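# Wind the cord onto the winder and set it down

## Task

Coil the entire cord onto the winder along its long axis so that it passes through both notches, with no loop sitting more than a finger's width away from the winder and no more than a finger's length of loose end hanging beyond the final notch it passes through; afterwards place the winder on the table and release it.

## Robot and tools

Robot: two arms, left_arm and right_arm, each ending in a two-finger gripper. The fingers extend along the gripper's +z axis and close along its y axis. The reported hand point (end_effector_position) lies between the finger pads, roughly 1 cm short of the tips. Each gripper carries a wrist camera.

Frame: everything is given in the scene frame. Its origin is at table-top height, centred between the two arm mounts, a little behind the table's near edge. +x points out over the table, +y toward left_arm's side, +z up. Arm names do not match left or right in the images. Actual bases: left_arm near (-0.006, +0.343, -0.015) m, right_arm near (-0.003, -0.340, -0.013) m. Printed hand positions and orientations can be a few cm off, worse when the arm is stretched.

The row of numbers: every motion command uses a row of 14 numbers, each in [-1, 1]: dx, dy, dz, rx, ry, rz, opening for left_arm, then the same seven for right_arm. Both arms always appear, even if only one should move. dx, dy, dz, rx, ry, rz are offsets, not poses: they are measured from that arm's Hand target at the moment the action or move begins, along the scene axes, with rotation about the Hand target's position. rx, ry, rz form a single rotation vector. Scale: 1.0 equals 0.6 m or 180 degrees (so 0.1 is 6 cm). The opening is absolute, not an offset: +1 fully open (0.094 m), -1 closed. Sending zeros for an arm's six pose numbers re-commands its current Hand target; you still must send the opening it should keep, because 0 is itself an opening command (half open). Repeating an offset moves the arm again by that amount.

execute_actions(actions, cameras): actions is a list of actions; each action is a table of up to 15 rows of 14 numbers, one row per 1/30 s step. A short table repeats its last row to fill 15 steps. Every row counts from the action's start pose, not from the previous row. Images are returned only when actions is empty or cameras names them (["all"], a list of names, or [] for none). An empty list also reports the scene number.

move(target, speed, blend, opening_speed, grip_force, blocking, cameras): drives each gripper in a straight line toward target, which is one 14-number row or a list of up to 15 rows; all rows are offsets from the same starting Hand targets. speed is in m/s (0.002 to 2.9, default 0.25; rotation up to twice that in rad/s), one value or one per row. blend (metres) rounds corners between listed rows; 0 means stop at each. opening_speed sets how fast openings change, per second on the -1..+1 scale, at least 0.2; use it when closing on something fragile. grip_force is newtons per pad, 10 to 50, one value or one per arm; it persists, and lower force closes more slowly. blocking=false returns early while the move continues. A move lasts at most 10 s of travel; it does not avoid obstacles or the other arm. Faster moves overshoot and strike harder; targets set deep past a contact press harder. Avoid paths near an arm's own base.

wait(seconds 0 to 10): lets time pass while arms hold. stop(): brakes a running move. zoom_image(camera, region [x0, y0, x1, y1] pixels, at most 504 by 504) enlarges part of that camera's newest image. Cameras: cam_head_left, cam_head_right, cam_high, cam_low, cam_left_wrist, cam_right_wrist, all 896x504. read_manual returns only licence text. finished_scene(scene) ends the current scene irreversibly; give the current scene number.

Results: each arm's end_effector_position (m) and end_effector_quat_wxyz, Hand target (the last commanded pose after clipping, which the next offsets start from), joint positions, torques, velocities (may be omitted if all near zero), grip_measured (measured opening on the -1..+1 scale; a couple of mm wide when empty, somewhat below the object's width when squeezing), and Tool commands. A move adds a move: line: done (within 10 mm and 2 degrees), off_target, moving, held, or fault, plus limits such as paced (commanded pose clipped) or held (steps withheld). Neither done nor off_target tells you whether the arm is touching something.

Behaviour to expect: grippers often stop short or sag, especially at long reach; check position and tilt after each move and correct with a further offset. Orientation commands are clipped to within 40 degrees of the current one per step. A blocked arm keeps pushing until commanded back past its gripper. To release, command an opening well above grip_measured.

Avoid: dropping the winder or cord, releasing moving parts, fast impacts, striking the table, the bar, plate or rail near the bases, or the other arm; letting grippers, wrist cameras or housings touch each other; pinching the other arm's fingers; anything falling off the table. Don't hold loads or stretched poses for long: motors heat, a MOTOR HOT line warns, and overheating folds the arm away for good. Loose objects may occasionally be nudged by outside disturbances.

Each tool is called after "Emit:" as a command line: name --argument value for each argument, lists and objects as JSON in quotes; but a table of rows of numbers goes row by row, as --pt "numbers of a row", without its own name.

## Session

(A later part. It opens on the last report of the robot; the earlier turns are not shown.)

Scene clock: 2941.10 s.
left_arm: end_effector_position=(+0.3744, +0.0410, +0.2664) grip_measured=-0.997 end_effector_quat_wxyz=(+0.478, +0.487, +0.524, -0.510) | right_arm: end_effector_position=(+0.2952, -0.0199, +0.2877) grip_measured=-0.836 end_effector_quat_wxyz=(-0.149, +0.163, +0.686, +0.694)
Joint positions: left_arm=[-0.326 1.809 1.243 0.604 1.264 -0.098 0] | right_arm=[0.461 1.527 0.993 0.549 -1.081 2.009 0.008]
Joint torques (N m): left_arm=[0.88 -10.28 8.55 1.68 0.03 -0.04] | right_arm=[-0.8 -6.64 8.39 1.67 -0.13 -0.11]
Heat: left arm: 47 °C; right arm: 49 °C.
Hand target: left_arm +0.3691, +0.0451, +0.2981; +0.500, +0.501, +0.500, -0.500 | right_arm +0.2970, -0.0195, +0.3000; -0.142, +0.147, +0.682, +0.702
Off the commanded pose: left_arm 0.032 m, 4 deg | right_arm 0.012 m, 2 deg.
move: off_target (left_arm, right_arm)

Emit:
move --target '[0, -0.0477, -0.0135, 0, 0, 0, -1.0, 0, 0, 0, 0, 0, 0, -0.93]' --speed 0.05 --cameras '["cam_low", "cam_left_wrist"]'

Emit:
zoom_image --camera "cam_left_wrist" --region '[400, 200, 896, 500]'

Emit:
zoom_image --camera "cam_low" --region '[480, 220, 600, 310]'

Scene clock: 2953.47 s.
left_arm: end_effector_position=(+0.3652, +0.0177, +0.2745) grip_measured=-0.997 end_effector_quat_wxyz=(+0.479, +0.494, +0.513, -0.513) | right_arm: end_effector_position=(+0.2952, -0.0199, +0.2877) grip_measured=-0.836 end_effector_quat_wxyz=(-0.149, +0.163, +0.686, +0.694)
Joint positions: left_arm=[-0.386 1.809 1.268 0.597 1.223 -0.098 0] | right_arm=[0.461 1.527 0.993 0.549 -1.081 2.009 0.008]
Joint torques (N m): left_arm=[0.01 -7.36 8.68 1.71 -0.29 0.17] | right_arm=[-0.46 -7.17 8.27 1.7 -0.11 -0.09]
Heat: left arm: 49 °C; right arm: 49 °C.
Hand target: left_arm +0.3690, +0.0164, +0.2899; +0.500, +0.501, +0.500, -0.500 | right_arm +0.2970, -0.0195, +0.3000; -0.142, +0.147, +0.682, +0.702
Off the commanded pose: left_arm 0.016 m, 3 deg | right_arm 0.012 m, 2 deg.
move: off_target (left_arm, right_arm)
camera_calibration:
cam_left_wrist: T_world_to_cam=[[-0.998819, 0.0357505, 0.032909, 0.355657], [-0.0142952, 0.431096, -0.902193, 0.284063], [-0.0464407, -0.901598, -0.430076, 0.24142], [0, 0, 0, 1]] pos_world=[0.370509, 0.0824904, 0.348404]
Images, in order (width x height): cam_low 896x504, cam_left_wrist 896x504.

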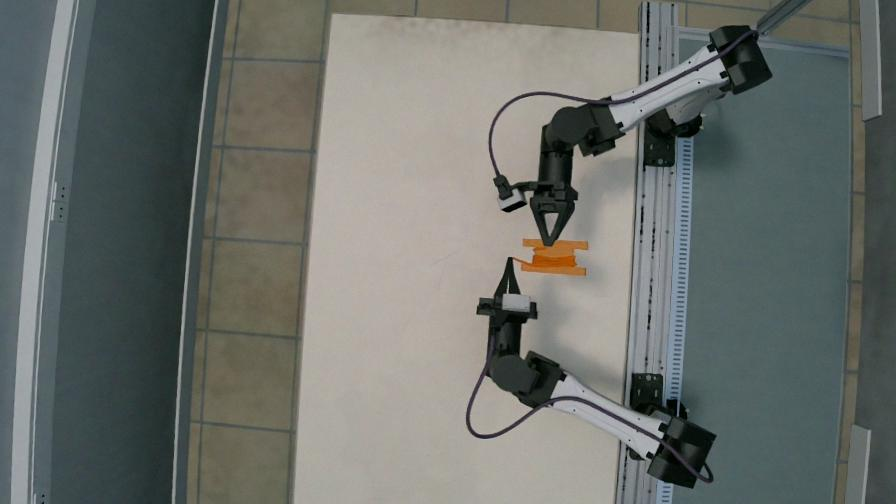

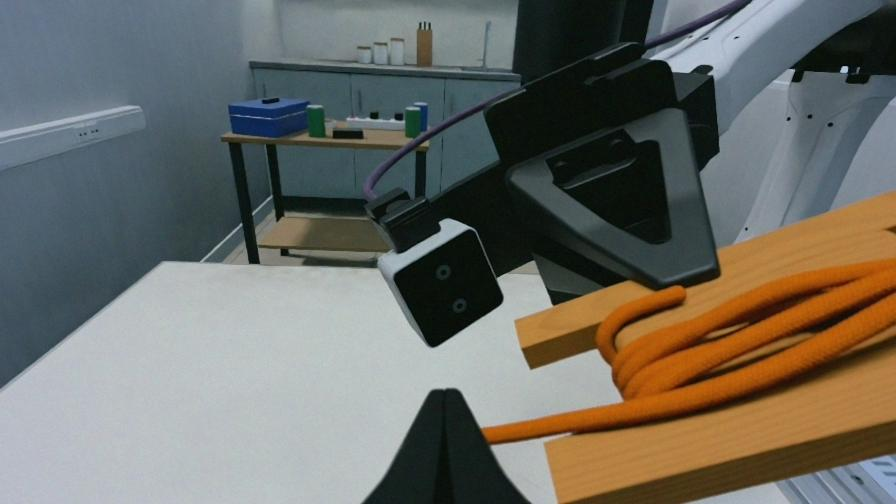

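Scaled by 1.016 from the camera's 896x504 image, which has a finer 1280x720 frame.

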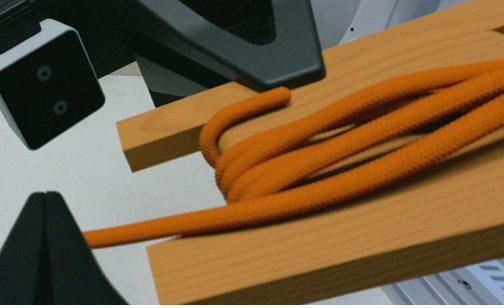

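Scaled by 4.200 from the camera's 896x504 image, which has a finer 1280x720 frame.

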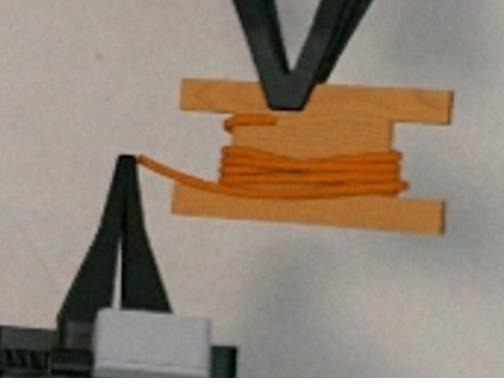

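Emit:
move --target '[0.0017, -0.015, 0, 0, 0, 0, -1.0, 0, 0, 0, 0, 0, 0, -0.93]' --speed 0.05 --cameras '["cam_low", "cam_left_wrist"]'

Emit:
zoom_image --camera "cam_left_wrist" --region '[400, 200, 896, 500]'

Emit:
zoom_image --camera "cam_low" --region '[480, 220, 600, 310]'

Scene clock: 2961.63 s.
left_arm: end_effector_position=(+0.3641, +0.0100, +0.2813) grip_measured=-0.997 end_effector_quat_wxyz=(+0.483, +0.496, +0.509, -0.511) | right_arm: end_effector_position=(+0.2952, -0.0199, +0.2877) grip_measured=-0.836 end_effector_quat_wxyz=(-0.149, +0.163, +0.686, +0.694)
Joint positions: left_arm=[-0.405 1.809 1.291 0.586 1.203 -0.096 0] | right_arm=[0.461 1.527 0.993 0.549 -1.081 2.009 0.008]
Joint torques (N m): left_arm=[-0.09 -6.2 8.73 1.75 -0.28 0.19] | right_arm=[-0.57 -6.67 7.98 1.79 -0.17 -0.07]
Heat: left arm: 48 °C; right arm: 49 °C.
Hand target: left_arm +0.3701, +0.0075, +0.2899; +0.500, +0.501, +0.500, -0.500 | right_arm +0.2970, -0.0195, +0.3000; -0.142, +0.147, +0.682, +0.702
Off the commanded pose: left_arm 0.011 m, 3 deg | right_arm 0.012 m, 2 deg.
move: off_target (left_arm, right_arm)
camera_calibration:
cam_left_wrist: T_world_to_cam=[[-0.999156, 0.035132, 0.0212964, 0.358097], [-0.00427981, 0.426546, -0.904456, 0.290646], [-0.0408592, -0.903783, -0.426036, 0.234179], [0, 0, 0, 1]] pos_world=[0.368607, 0.0750925, 0.355019]
Images, in order (width x height): cam_low 896x504, cam_left_wrist 896x504.

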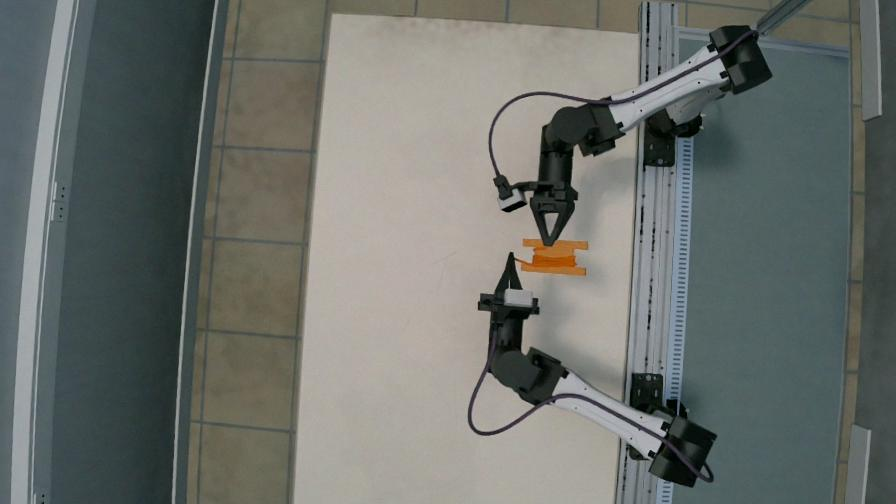

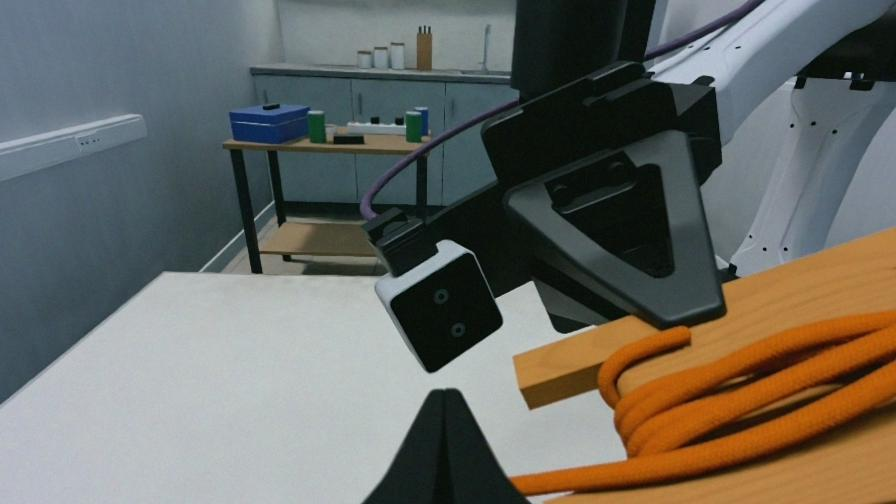

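Scaled by 1.016 from the camera's 896x504 image, which has a finer 1280x720 frame.

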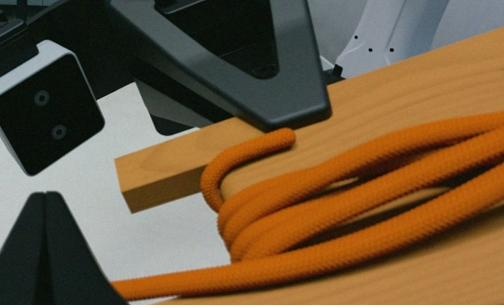

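Scaled by 4.200 from the camera's 896x504 image, which has a finer 1280x720 frame.

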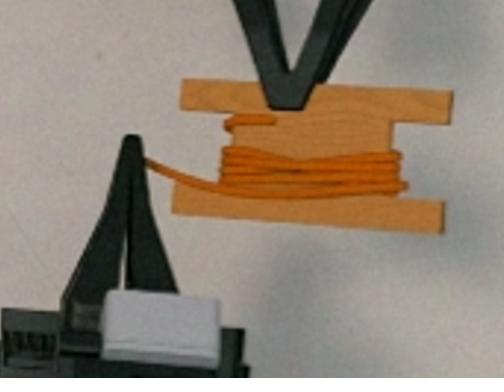

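Emit:
move --pt "0.003 0.05 0.0 0 0 0 -1.0 0 0 0 0 0 0 -0.93" --pt "-0.01 0.19 0.02 0 0 0 -1.0 0 0 0 0 0 0 -0.93" --speed 0.15 --blend '[0.01, 0]' --cameras '["cam_low", "cam_left_wrist", "cam_right_wrist"]'

Emit:
zoom_image --camera "cam_low" --region '[480, 220, 600, 310]'

Emit:
zoom_image --camera "cam_left_wrist" --region '[400, 180, 800, 440]'

Scene clock: 3068.57 s.
left_arm: end_effector_position=(+0.3723, +0.1194, +0.2885) grip_measured=-0.997 end_effector_quat_wxyz=(+0.486, +0.487, +0.518, -0.508) | right_arm: end_effector_position=(+0.2952, -0.0199, +0.2877) grip_measured=-0.836 end_effector_quat_wxyz=(-0.149, +0.163, +0.686, +0.694)
Joint positions: left_arm=[-0.126 1.74 1.179 0.767 1.457 -0.25 0] | right_arm=[0.461 1.527 0.993 0.549 -1.081 2.009 0.008]
Joint torques (N m): left_arm=[0.46 -8.53 5.52 1.81 -0.08 -0.07] | right_arm=[-0.61 -6.86 8.2 1.64 -0.12 -0.05]
Heat: left arm: 50 °C; right arm: 50 °C.
Hand target: left_arm +0.3641, +0.1215, +0.3019; +0.500, +0.501, +0.500, -0.500 | right_arm +0.2970, -0.0195, +0.3000; -0.142, +0.147, +0.682, +0.702
Off the commanded pose: left_arm 0.016 m, 3 deg | right_arm 0.012 m, 2 deg.
move: off_target (left_arm, right_arm)
camera_calibration:
cam_left_wrist: T_world_to_cam=[[-0.999419, 0.0122073, 0.0318119, 0.362113], [-0.0235489, 0.42731, -0.903798, 0.257369], [-0.0246265, -0.904023, -0.426775, 0.330654], [0, 0, 0, 1]] pos_world=[0.376107, 0.184522, 0.362205]
cam_right_wrist: T_world_to_cam=[[-0.414888, 0.0103418, -0.909814, 0.383736], [-0.825431, -0.424963, 0.371578, 0.165902], [-0.382794, 0.905152, 0.184848, 0.167181], [0, 0, 0, 1]] pos_world=[0.360144, -0.0847905, 0.25658]
Images, in order (width x height): cam_low 896x504, cam_left_wrist 896x504, cam_right_wrist 896x504.

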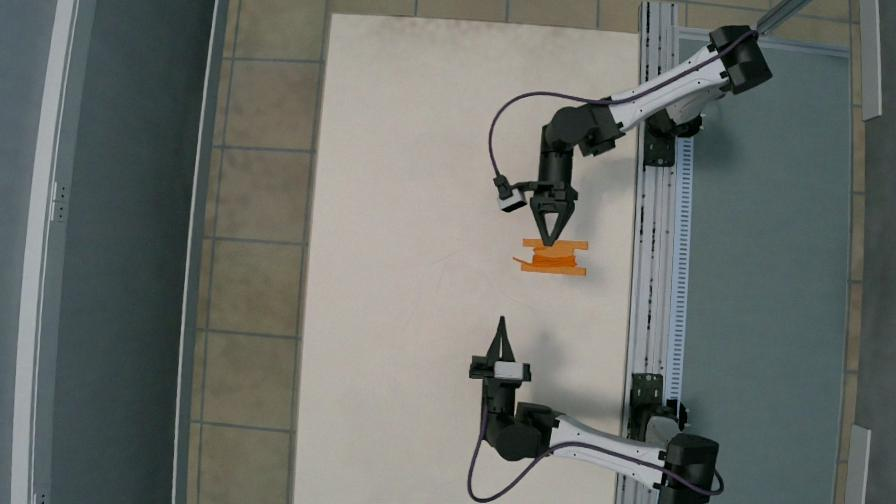

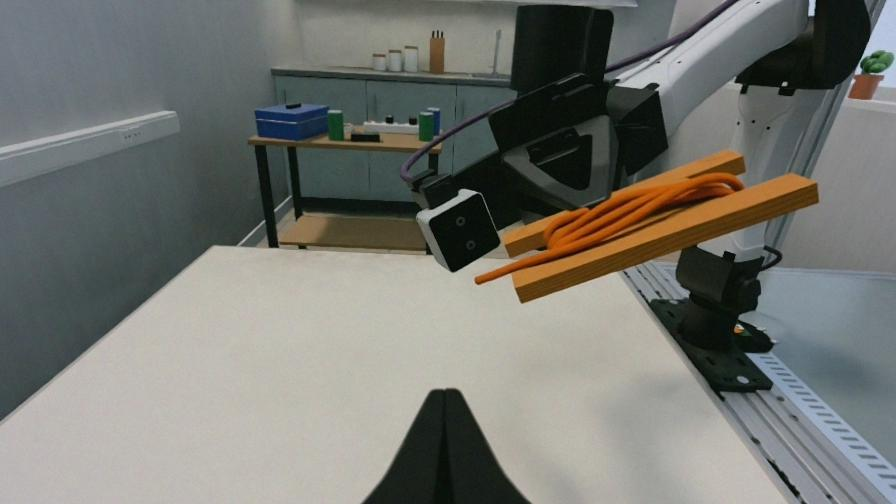

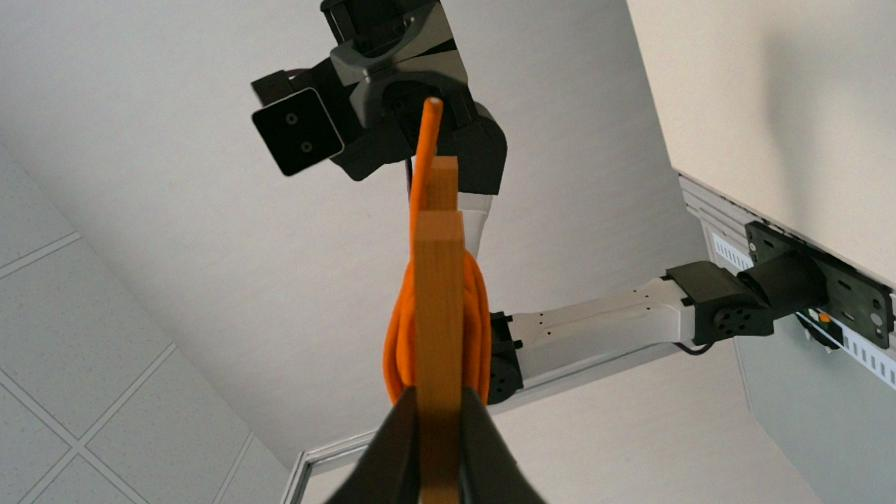

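Scaled by 4.200 from the camera's 896x504 image, which has a finer 1280x720 frame.

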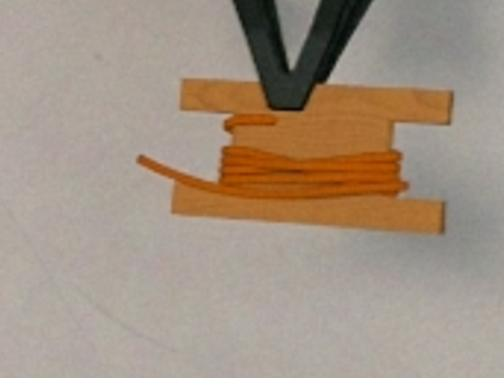

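Scaled by 1.260 from the camera's 896x504 image, which has a finer 1280x720 frame.

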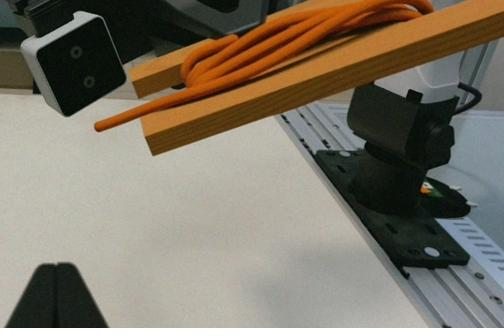

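Emit:
move --target '[-0.1402, 0.0642, 0.03, 0.1841, 0.0762, 0.2418, 0.9, -0.0367, 0, -0.2667, 0, 0, 0, -0.93]' --speed 0.07 --cameras '["cam_low", "cam_left_wrist", "cam_right_wrist", "cam_high"]'

Emit:
zoom_image --camera "cam_low" --region '[480, 210, 620, 315]'

Emit:
zoom_image --camera "cam_high" --region '[400, 120, 560, 240]'

Scene clock: 3093.17 s.
left_arm: end_effector_position=(+0.2828, +0.1588, +0.3003) grip_measured=+0.898 end_effector_quat_wxyz=(+0.403, +0.344, +0.829, -0.181) | right_arm: end_effector_position=(+0.2759, -0.0217, +0.1413) grip_measured=-0.836 end_effector_quat_wxyz=(-0.147, +0.150, +0.684, +0.698)
Joint positions: left_arm=[-0.37 1.184 1.412 -0.912 0.386 0.247 0.089] | right_arm=[0.477 1.876 0.639 1.276 -1.076 2.009 0.008]
Joint torques (N m): left_arm=[-0.39 -3.95 8.4 1.9 -0.06 -0.13] | right_arm=[0.47 -7.01 3.75 1.83 0.08 -0.13]
Heat: left arm: 47 °C; right arm: 50 °C.
Hand target: left_arm +0.2800, +0.1600, +0.3199; +0.426, +0.340, +0.819, -0.177 | right_arm +0.2750, -0.0195, +0.1401; -0.142, +0.147, +0.682, +0.702
Off the commanded pose: left_arm 0.020 m, 3 deg | right_arm 0.003 m, 1 deg.
move: off_target (left_arm)
camera_calibration:
cam_left_wrist: T_world_to_cam=[[-0.735863, -0.676865, 0.0189593, 0.310574], [-0.605474, 0.645198, -0.465962, 0.247637], [0.303161, -0.354364, -0.884602, 0.326536], [0, 0, 0, 1]] pos_world=[0.279485, 0.166154, 0.398356]
cam_right_wrist: T_world_to_cam=[[-0.394911, 0.0163587, -0.918574, 0.238406], [-0.828341, -0.438788, 0.348304, 0.207382], [-0.397362, 0.898442, 0.186833, 0.191991], [0, 0, 0, 1]] pos_world=[0.342222, -0.0853959, 0.110892]
Images, in order (width x height): cam_high 896x504, cam_low 896x504, cam_left_wrist 896x504, cam_right_wrist 896x504.

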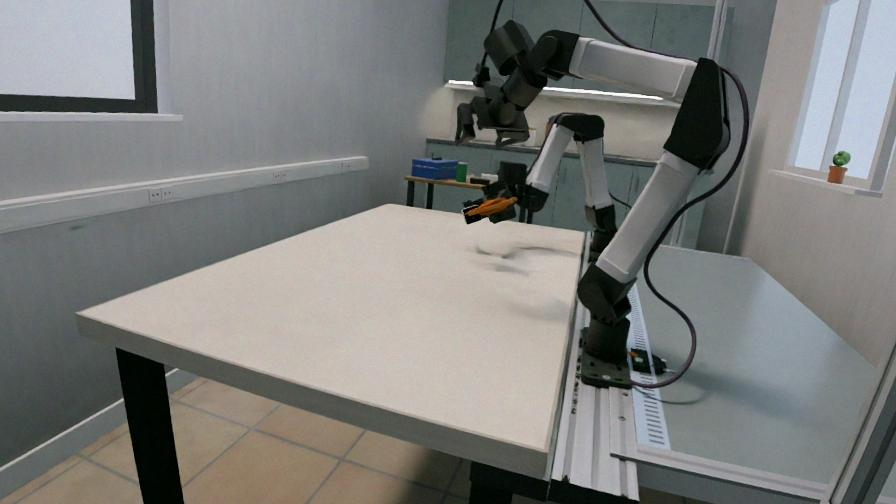

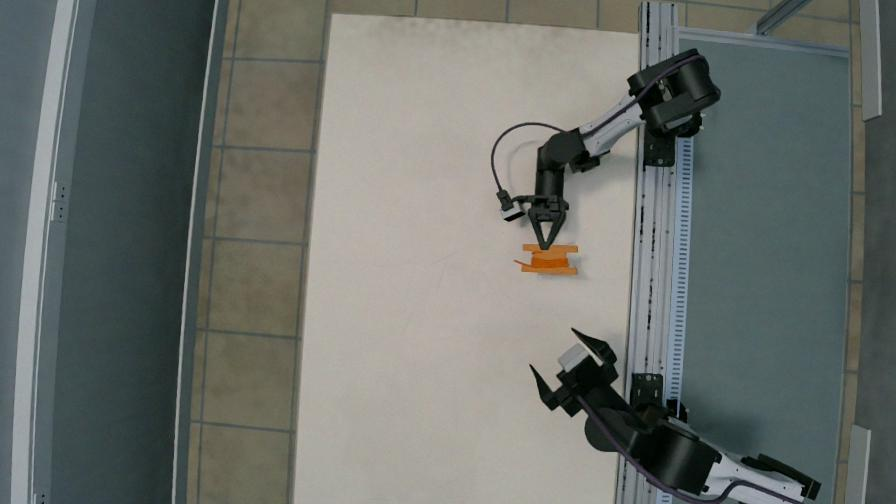

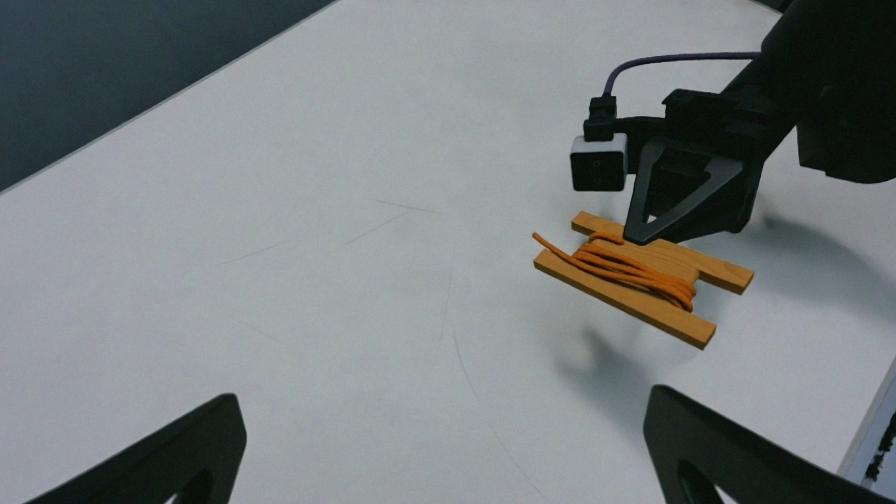

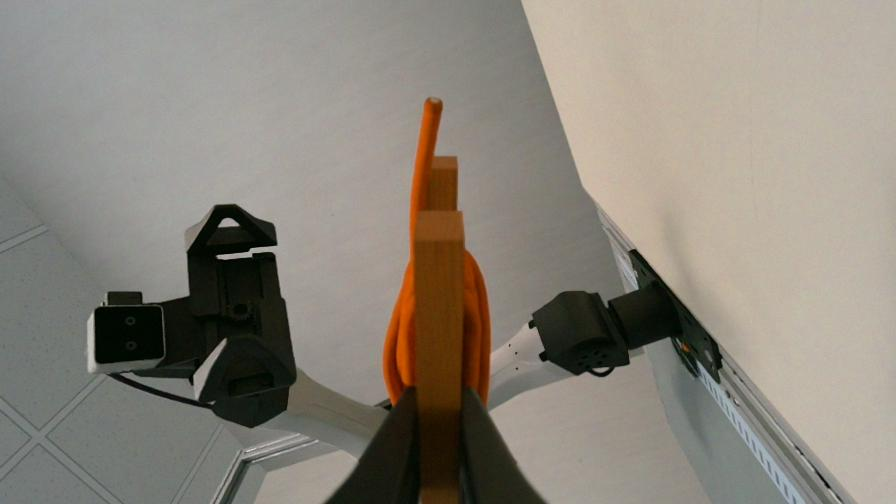

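Scaled by 3.600 from the camera's 896x504 image, which has a finer 1280x720 frame.

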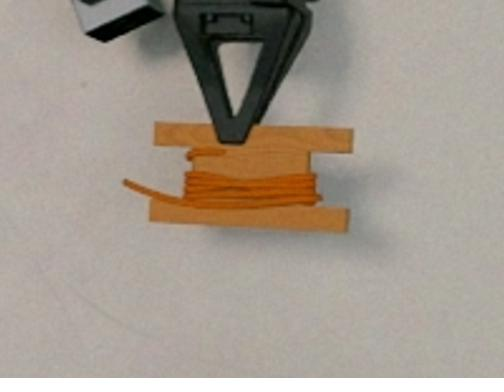

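Scaled by 3.150 from the camera's 896x504 image, which has a finer 1280x720 frame.

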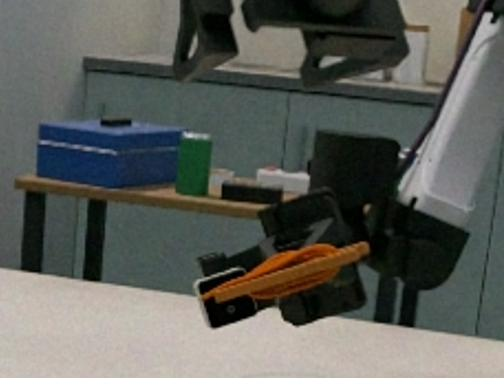

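Emit:
zoom_image --camera "cam_left_wrist" --region '[510, 190, 790, 370]'

Scaled by 1.800 from the camera's 896x504 image, which has a finer 1280x720 frame.

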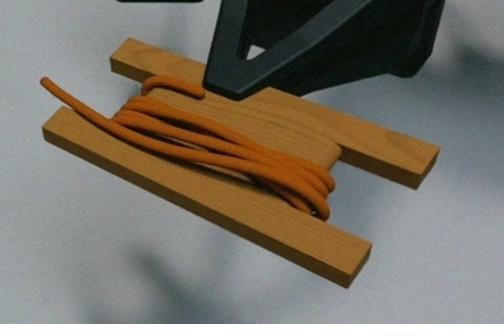

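Emit:
execute_actions --actions '[]'

Scene clock: 3128.73 s.
left_arm: end_effector_position=(+0.2829, +0.1589, +0.3002) grip_measured=+0.898 end_effector_quat_wxyz=(+0.403, +0.344, +0.829, -0.180) | right_arm: end_effector_position=(+0.2759, -0.0217, +0.1414) grip_measured=-0.836 end_effector_quat_wxyz=(-0.146, +0.150, +0.684, +0.699)
Joint positions: left_arm=[-0.37 1.184 1.412 -0.912 0.385 0.247 0.089] | right_arm=[0.477 1.876 0.639 1.277 -1.076 2.009 0.008]
Joint velocities: within noise
Joint torques (N m): left_arm=[-0.39 -3.95 8.4 1.91 -0.06 -0.13] | right_arm=[0.25 -6.95 3.6 1.88 0.13 -0.12]
Heat: left arm: 46 °C; right arm: 47 °C.
Hand target: left_arm +0.2800, +0.1600, +0.3198; +0.426, +0.340, +0.819, -0.177 | right_arm +0.2750, -0.0195, +0.1401; -0.142, +0.147, +0.682, +0.702
Tool commands: left_gripper/opening=+0.9 right_gripper/opening=-0.93
Off the commanded pose: left_arm 0.020 m, 3 deg | right_arm 0.003 m, 1 deg.
camera_calibration:
cam_left_wrist: T_world_to_cam=[[-0.735427, -0.677346, 0.0186772, 0.310646], [-0.605946, 0.645068, -0.465528, 0.24757], [0.303275, -0.353679, -0.884836, 0.326396], [0, 0, 0, 1]] pos_world=[0.279484, 0.166155, 0.398256]
cam_right_wrist: T_world_to_cam=[[-0.394334, 0.0167199, -0.918815, 0.238358], [-0.82858, -0.438878, 0.347621, 0.207496], [-0.397435, 0.898391, 0.186918, 0.191984], [0, 0, 0, 1]] pos_world=[0.342221, -0.0853966, 0.110992]

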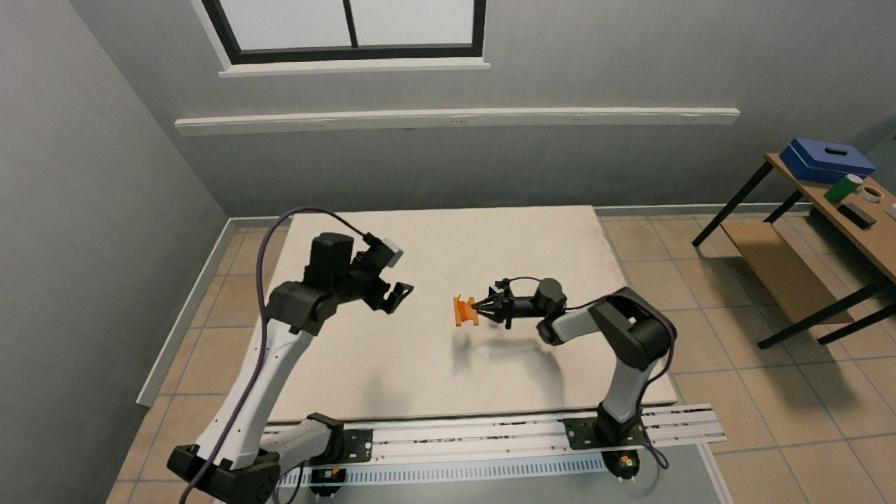

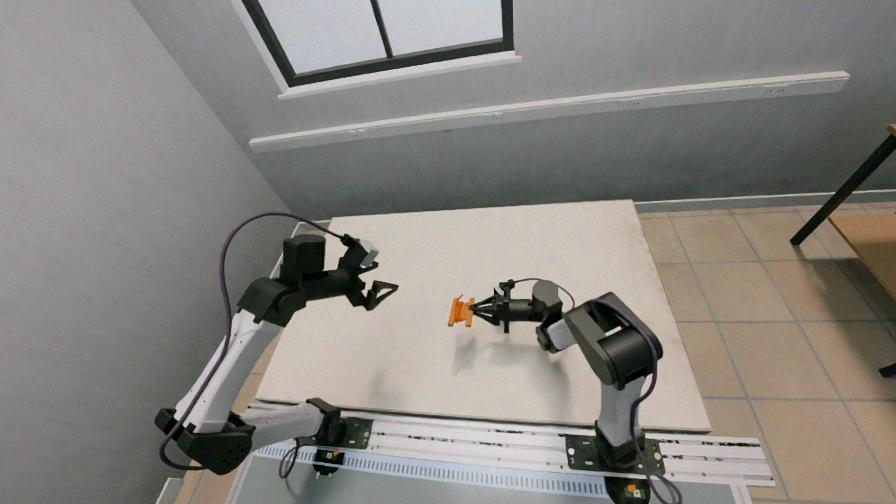

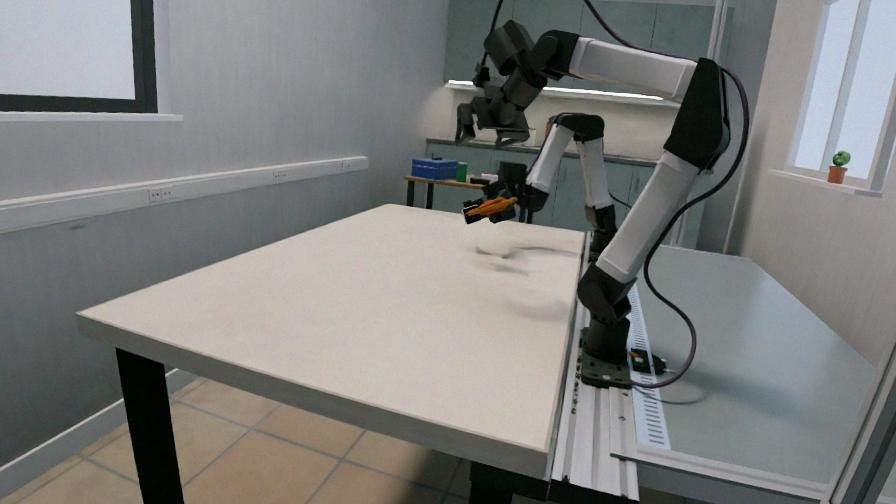

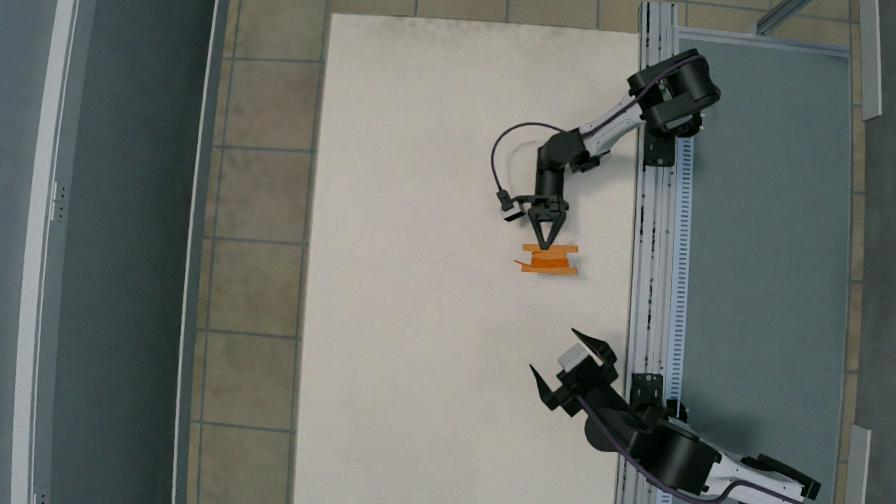

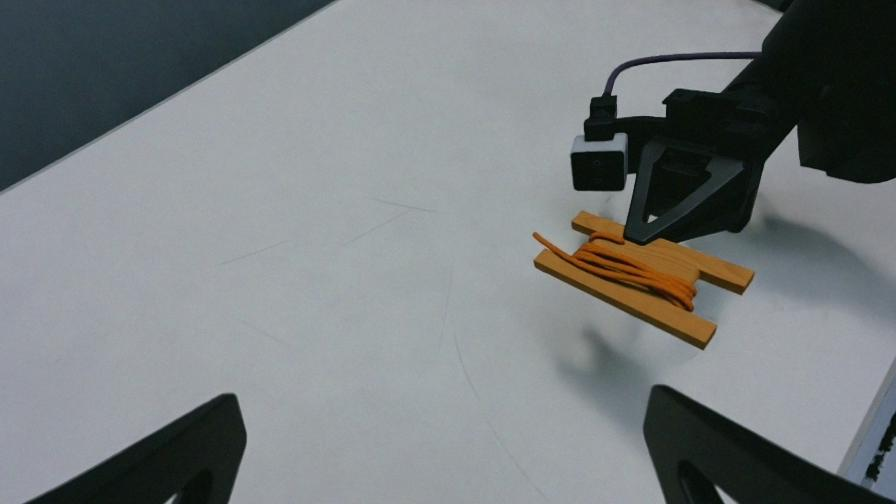

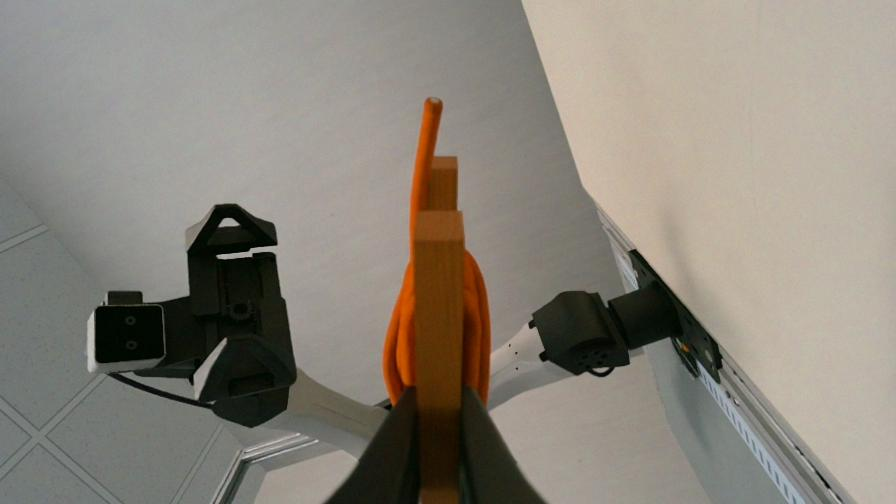

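Emit:
zoom_image --camera "cam_left_wrist" --region '[510, 190, 790, 370]'

Emit:
zoom_image --camera "cam_low" --region '[490, 220, 610, 290]'

Scaled by 1.800 from the camera's 896x504 image, which has a finer 1280x720 frame.

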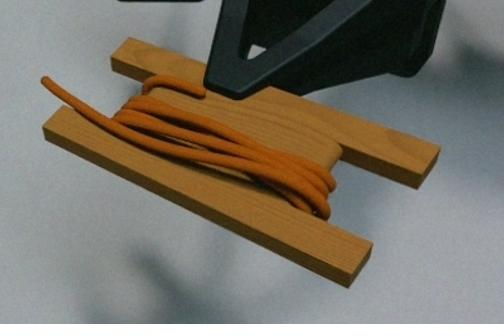

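Scaled by 4.200 from the camera's 896x504 image, which has a finer 1280x720 frame.

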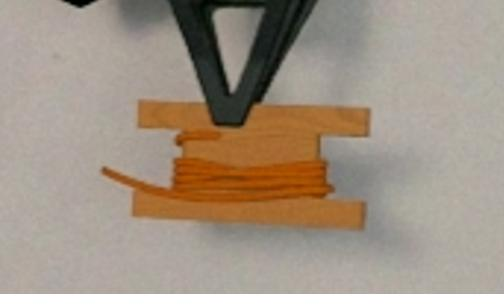

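Emit:
move --target '[-0.1167, -0.0833, -0.15, 0.0655, 0.1576, 0.2445, 0.9, 0, 0, -0.05, 0, 0, 0, -0.93]' --speed 0.1 --cameras '["cam_left_wrist", "cam_low", "cam_right_wrist"]'

Scene clock: 3301.23 s.
left_arm: end_effector_position=(+0.2073, +0.1102, +0.2227) grip_measured=+0.898 end_effector_quat_wxyz=(+0.206, +0.008, +0.979, -0.001) | right_arm: end_effector_position=(+0.2764, -0.0212, +0.1113) grip_measured=-0.836 end_effector_quat_wxyz=(-0.147, +0.150, +0.684, +0.698)
Joint positions: left_arm=[-1.023 1.522 1.688 -1.466 -0.331 -0.944 0.089] | right_arm=[0.477 2.008 0.629 1.418 -1.076 2.009 0.008]
Joint torques (N m): left_arm=[-0.43 -3.66 7.62 0.72 -0.56 -0.16] | right_arm=[0.01 -7.43 2.71 1.84 0.12 -0.18]
Heat: left arm: 49 °C; right arm: 47 °C.
Hand target: left_arm +0.2100, +0.1101, +0.2300; +0.217, +0.000, +0.976, +0.000 | right_arm +0.2750, -0.0195, +0.1100; -0.142, +0.147, +0.682, +0.702
Off the commanded pose: left_arm 0.008 m, 2 deg | right_arm 0.002 m, 1 deg.
move: done
camera_calibration:
cam_left_wrist: T_world_to_cam=[[-0.0434289, -0.999012, 0.0094458, 0.11769], [-0.998921, 0.0435767, 0.0160378, 0.237653], [-0.0164335, -0.00873911, -0.999827, 0.317393], [0, 0, 0, 1]] pos_world=[0.247724, 0.109991, 0.312415]
cam_right_wrist: T_world_to_cam=[[-0.395271, 0.0163402, -0.918419, 0.211056], [-0.828364, -0.43842, 0.348713, 0.218506], [-0.396955, 0.898622, 0.18683, 0.19724], [0, 0, 0, 1]] pos_world=[0.342722, -0.0848961, 0.0807915]
Images, in order (width x height): cam_low 896x504, cam_left_wrist 896x504, cam_right_wrist 896x504.

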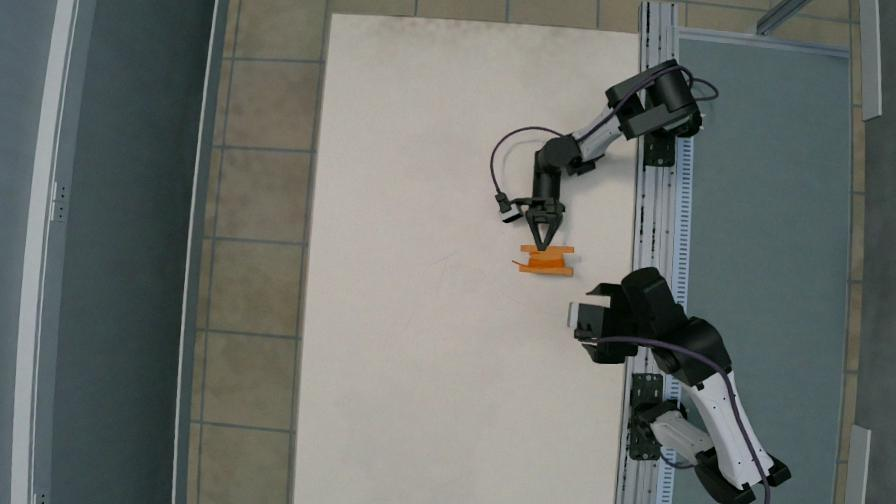

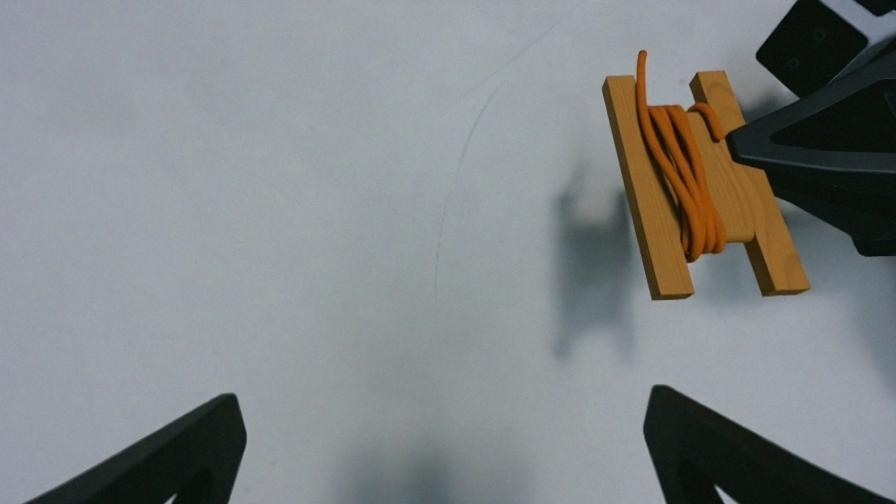

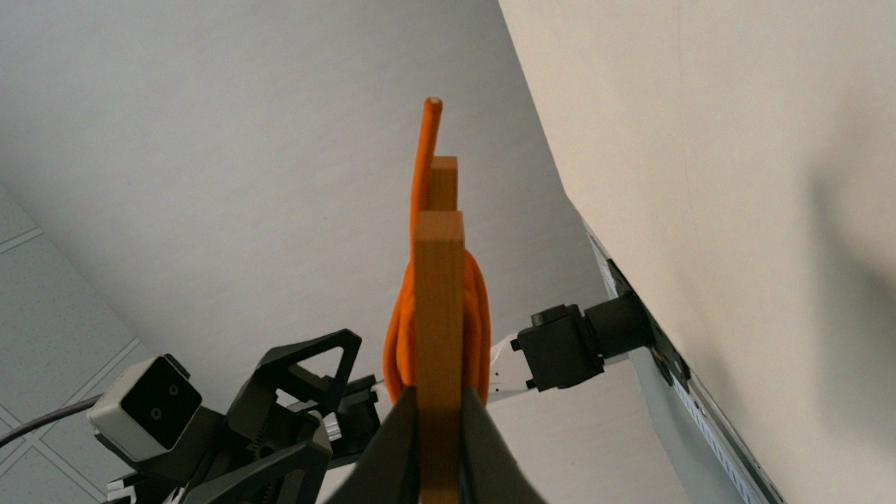

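Emit:
move --target '[0.0033, -0.15, -0.025, 0, 0, 0, 0.9, 0, 0, 0, 0, 0, 0, -0.93]' --speed 0.1 --cameras '["cam_left_wrist", "cam_low", "cam_high"]'

Emit:
zoom_image --camera "cam_high" --region '[400, 100, 600, 260]'

Scene clock: 3345.33 s.
left_arm: end_effector_position=(+0.2092, +0.0198, +0.2083) grip_measured=+0.898 end_effector_quat_wxyz=(+0.206, +0.009, +0.979, -0.001) | right_arm: end_effector_position=(+0.2764, -0.0212, +0.1113) grip_measured=-0.836 end_effector_quat_wxyz=(-0.146, +0.150, +0.684, +0.698)
Joint positions: left_arm=[-1.163 1.844 2.006 -1.513 -0.365 -1.088 0.089] | right_arm=[0.477 2.008 0.629 1.419 -1.076 2.009 0.008]
Joint torques (N m): left_arm=[-0.2 -5.86 7.53 0.59 -0.61 -0.17] | right_arm=[0.35 -7.41 2.93 1.88 0.14 -0.19]
Heat: left arm: 49 °C; right arm: 46 °C.
Hand target: left_arm +0.2120, +0.0200, +0.2149; +0.216, +0.000, +0.976, +0.000 | right_arm +0.2750, -0.0195, +0.1100; -0.142, +0.147, +0.682, +0.702
Off the commanded pose: left_arm 0.007 m, 2 deg | right_arm 0.003 m, 1 deg.
move: done
camera_calibration:
cam_left_wrist: T_world_to_cam=[[-0.0443335, -0.998976, 0.00897564, 0.0278622], [-0.998877, 0.044476, 0.0163565, 0.243602], [-0.016739, -0.00824042, -0.999826, 0.302403], [0, 0, 0, 1]] pos_world=[0.249625, 0.0194911, 0.298116]
Images, in order (width x height): cam_high 896x504, cam_low 896x504, cam_left_wrist 896x504.

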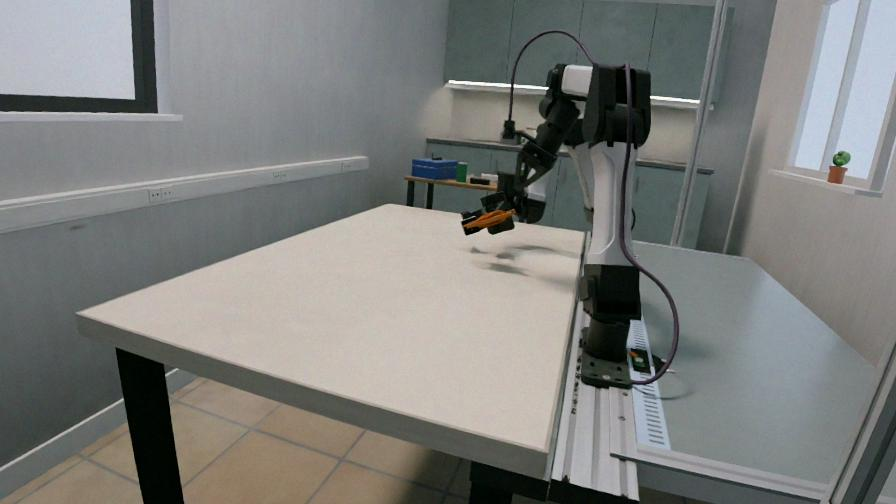

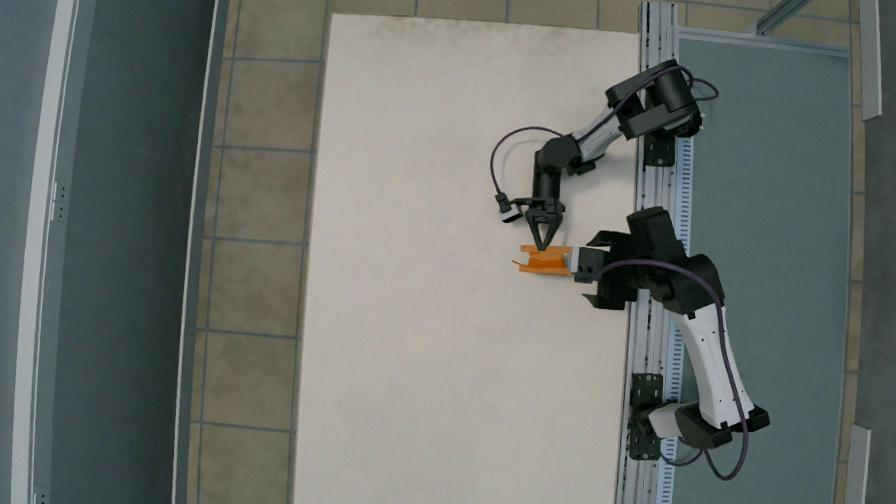

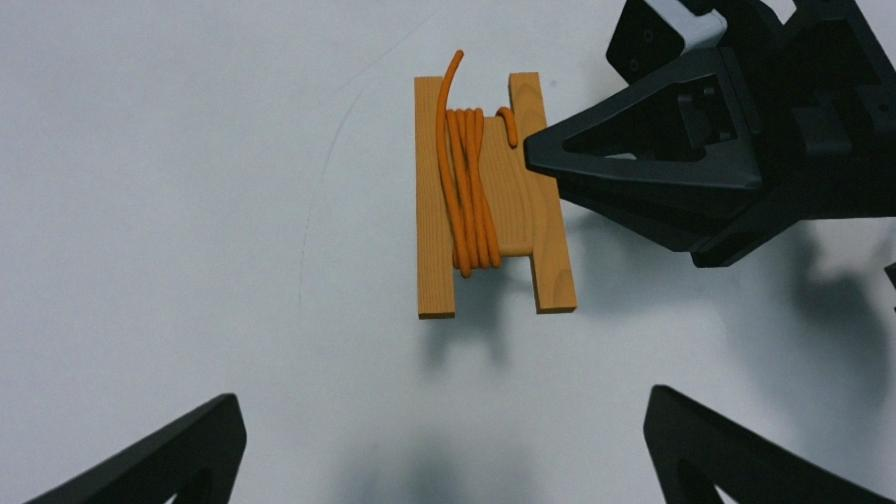

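Scaled by 2.520 from the camera's 896x504 image, which has a finer 1280x720 frame.

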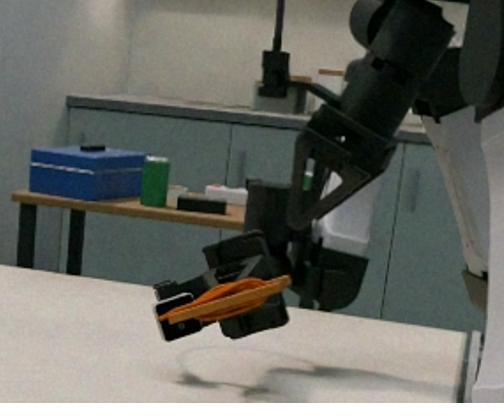

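Emit:
move --target '[0.017, -0.0317, -0.0525, 0, 0, 0, 0.9, 0, 0, 0, 0, 0, 0, -0.93]' --speed 0.1 --cameras '["cam_left_wrist"]'

Scene clock: 3377.67 s.
left_arm: end_effector_position=(+0.2170, +0.0036, +0.1830) grip_measured=+0.898 end_effector_quat_wxyz=(+0.204, +0.009, +0.979, +0.003) | right_arm: end_effector_position=(+0.2764, -0.0212, +0.1113) grip_measured=-0.836 end_effector_quat_wxyz=(-0.146, +0.150, +0.684, +0.698)
Joint positions: left_arm=[-1.163 1.896 1.972 -1.435 -0.366 -1.088 0.089] | right_arm=[0.477 2.008 0.629 1.419 -1.076 2.009 0.008]
Joint torques (N m): left_arm=[0.1 -6.5 5.26 0.99 -0.58 -0.14] | right_arm=[0.35 -7.32 3.06 1.85 0.18 -0.15]
Heat: left arm: 47 °C; right arm: 46 °C.
Hand target: left_arm +0.2222, +0.0010, +0.1834; +0.217, +0.000, +0.976, +0.000 | right_arm +0.2750, -0.0195, +0.1100; -0.142, +0.147, +0.682, +0.702
Off the commanded pose: left_arm 0.006 m, 2 deg | right_arm 0.003 m, 1 deg.
move: done
camera_calibration:
cam_left_wrist: T_world_to_cam=[[-0.0441704, -0.999023, 0.00149392, 0.0135591], [-0.998837, 0.0441911, 0.0192897, 0.251953], [-0.0193369, -0.00064015, -0.999813, 0.277557], [0, 0, 0, 1]] pos_world=[0.257626, 0.00258948, 0.272625]
Images, in order (width x height): cam_left_wrist 896x504.

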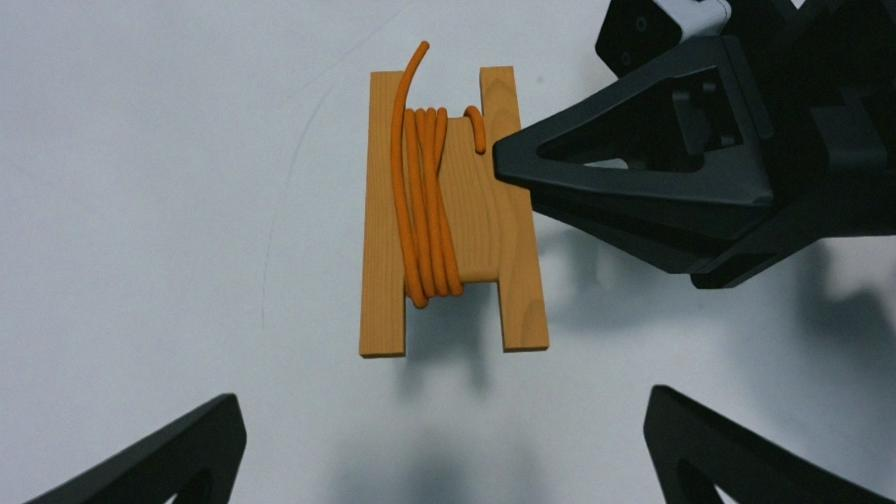

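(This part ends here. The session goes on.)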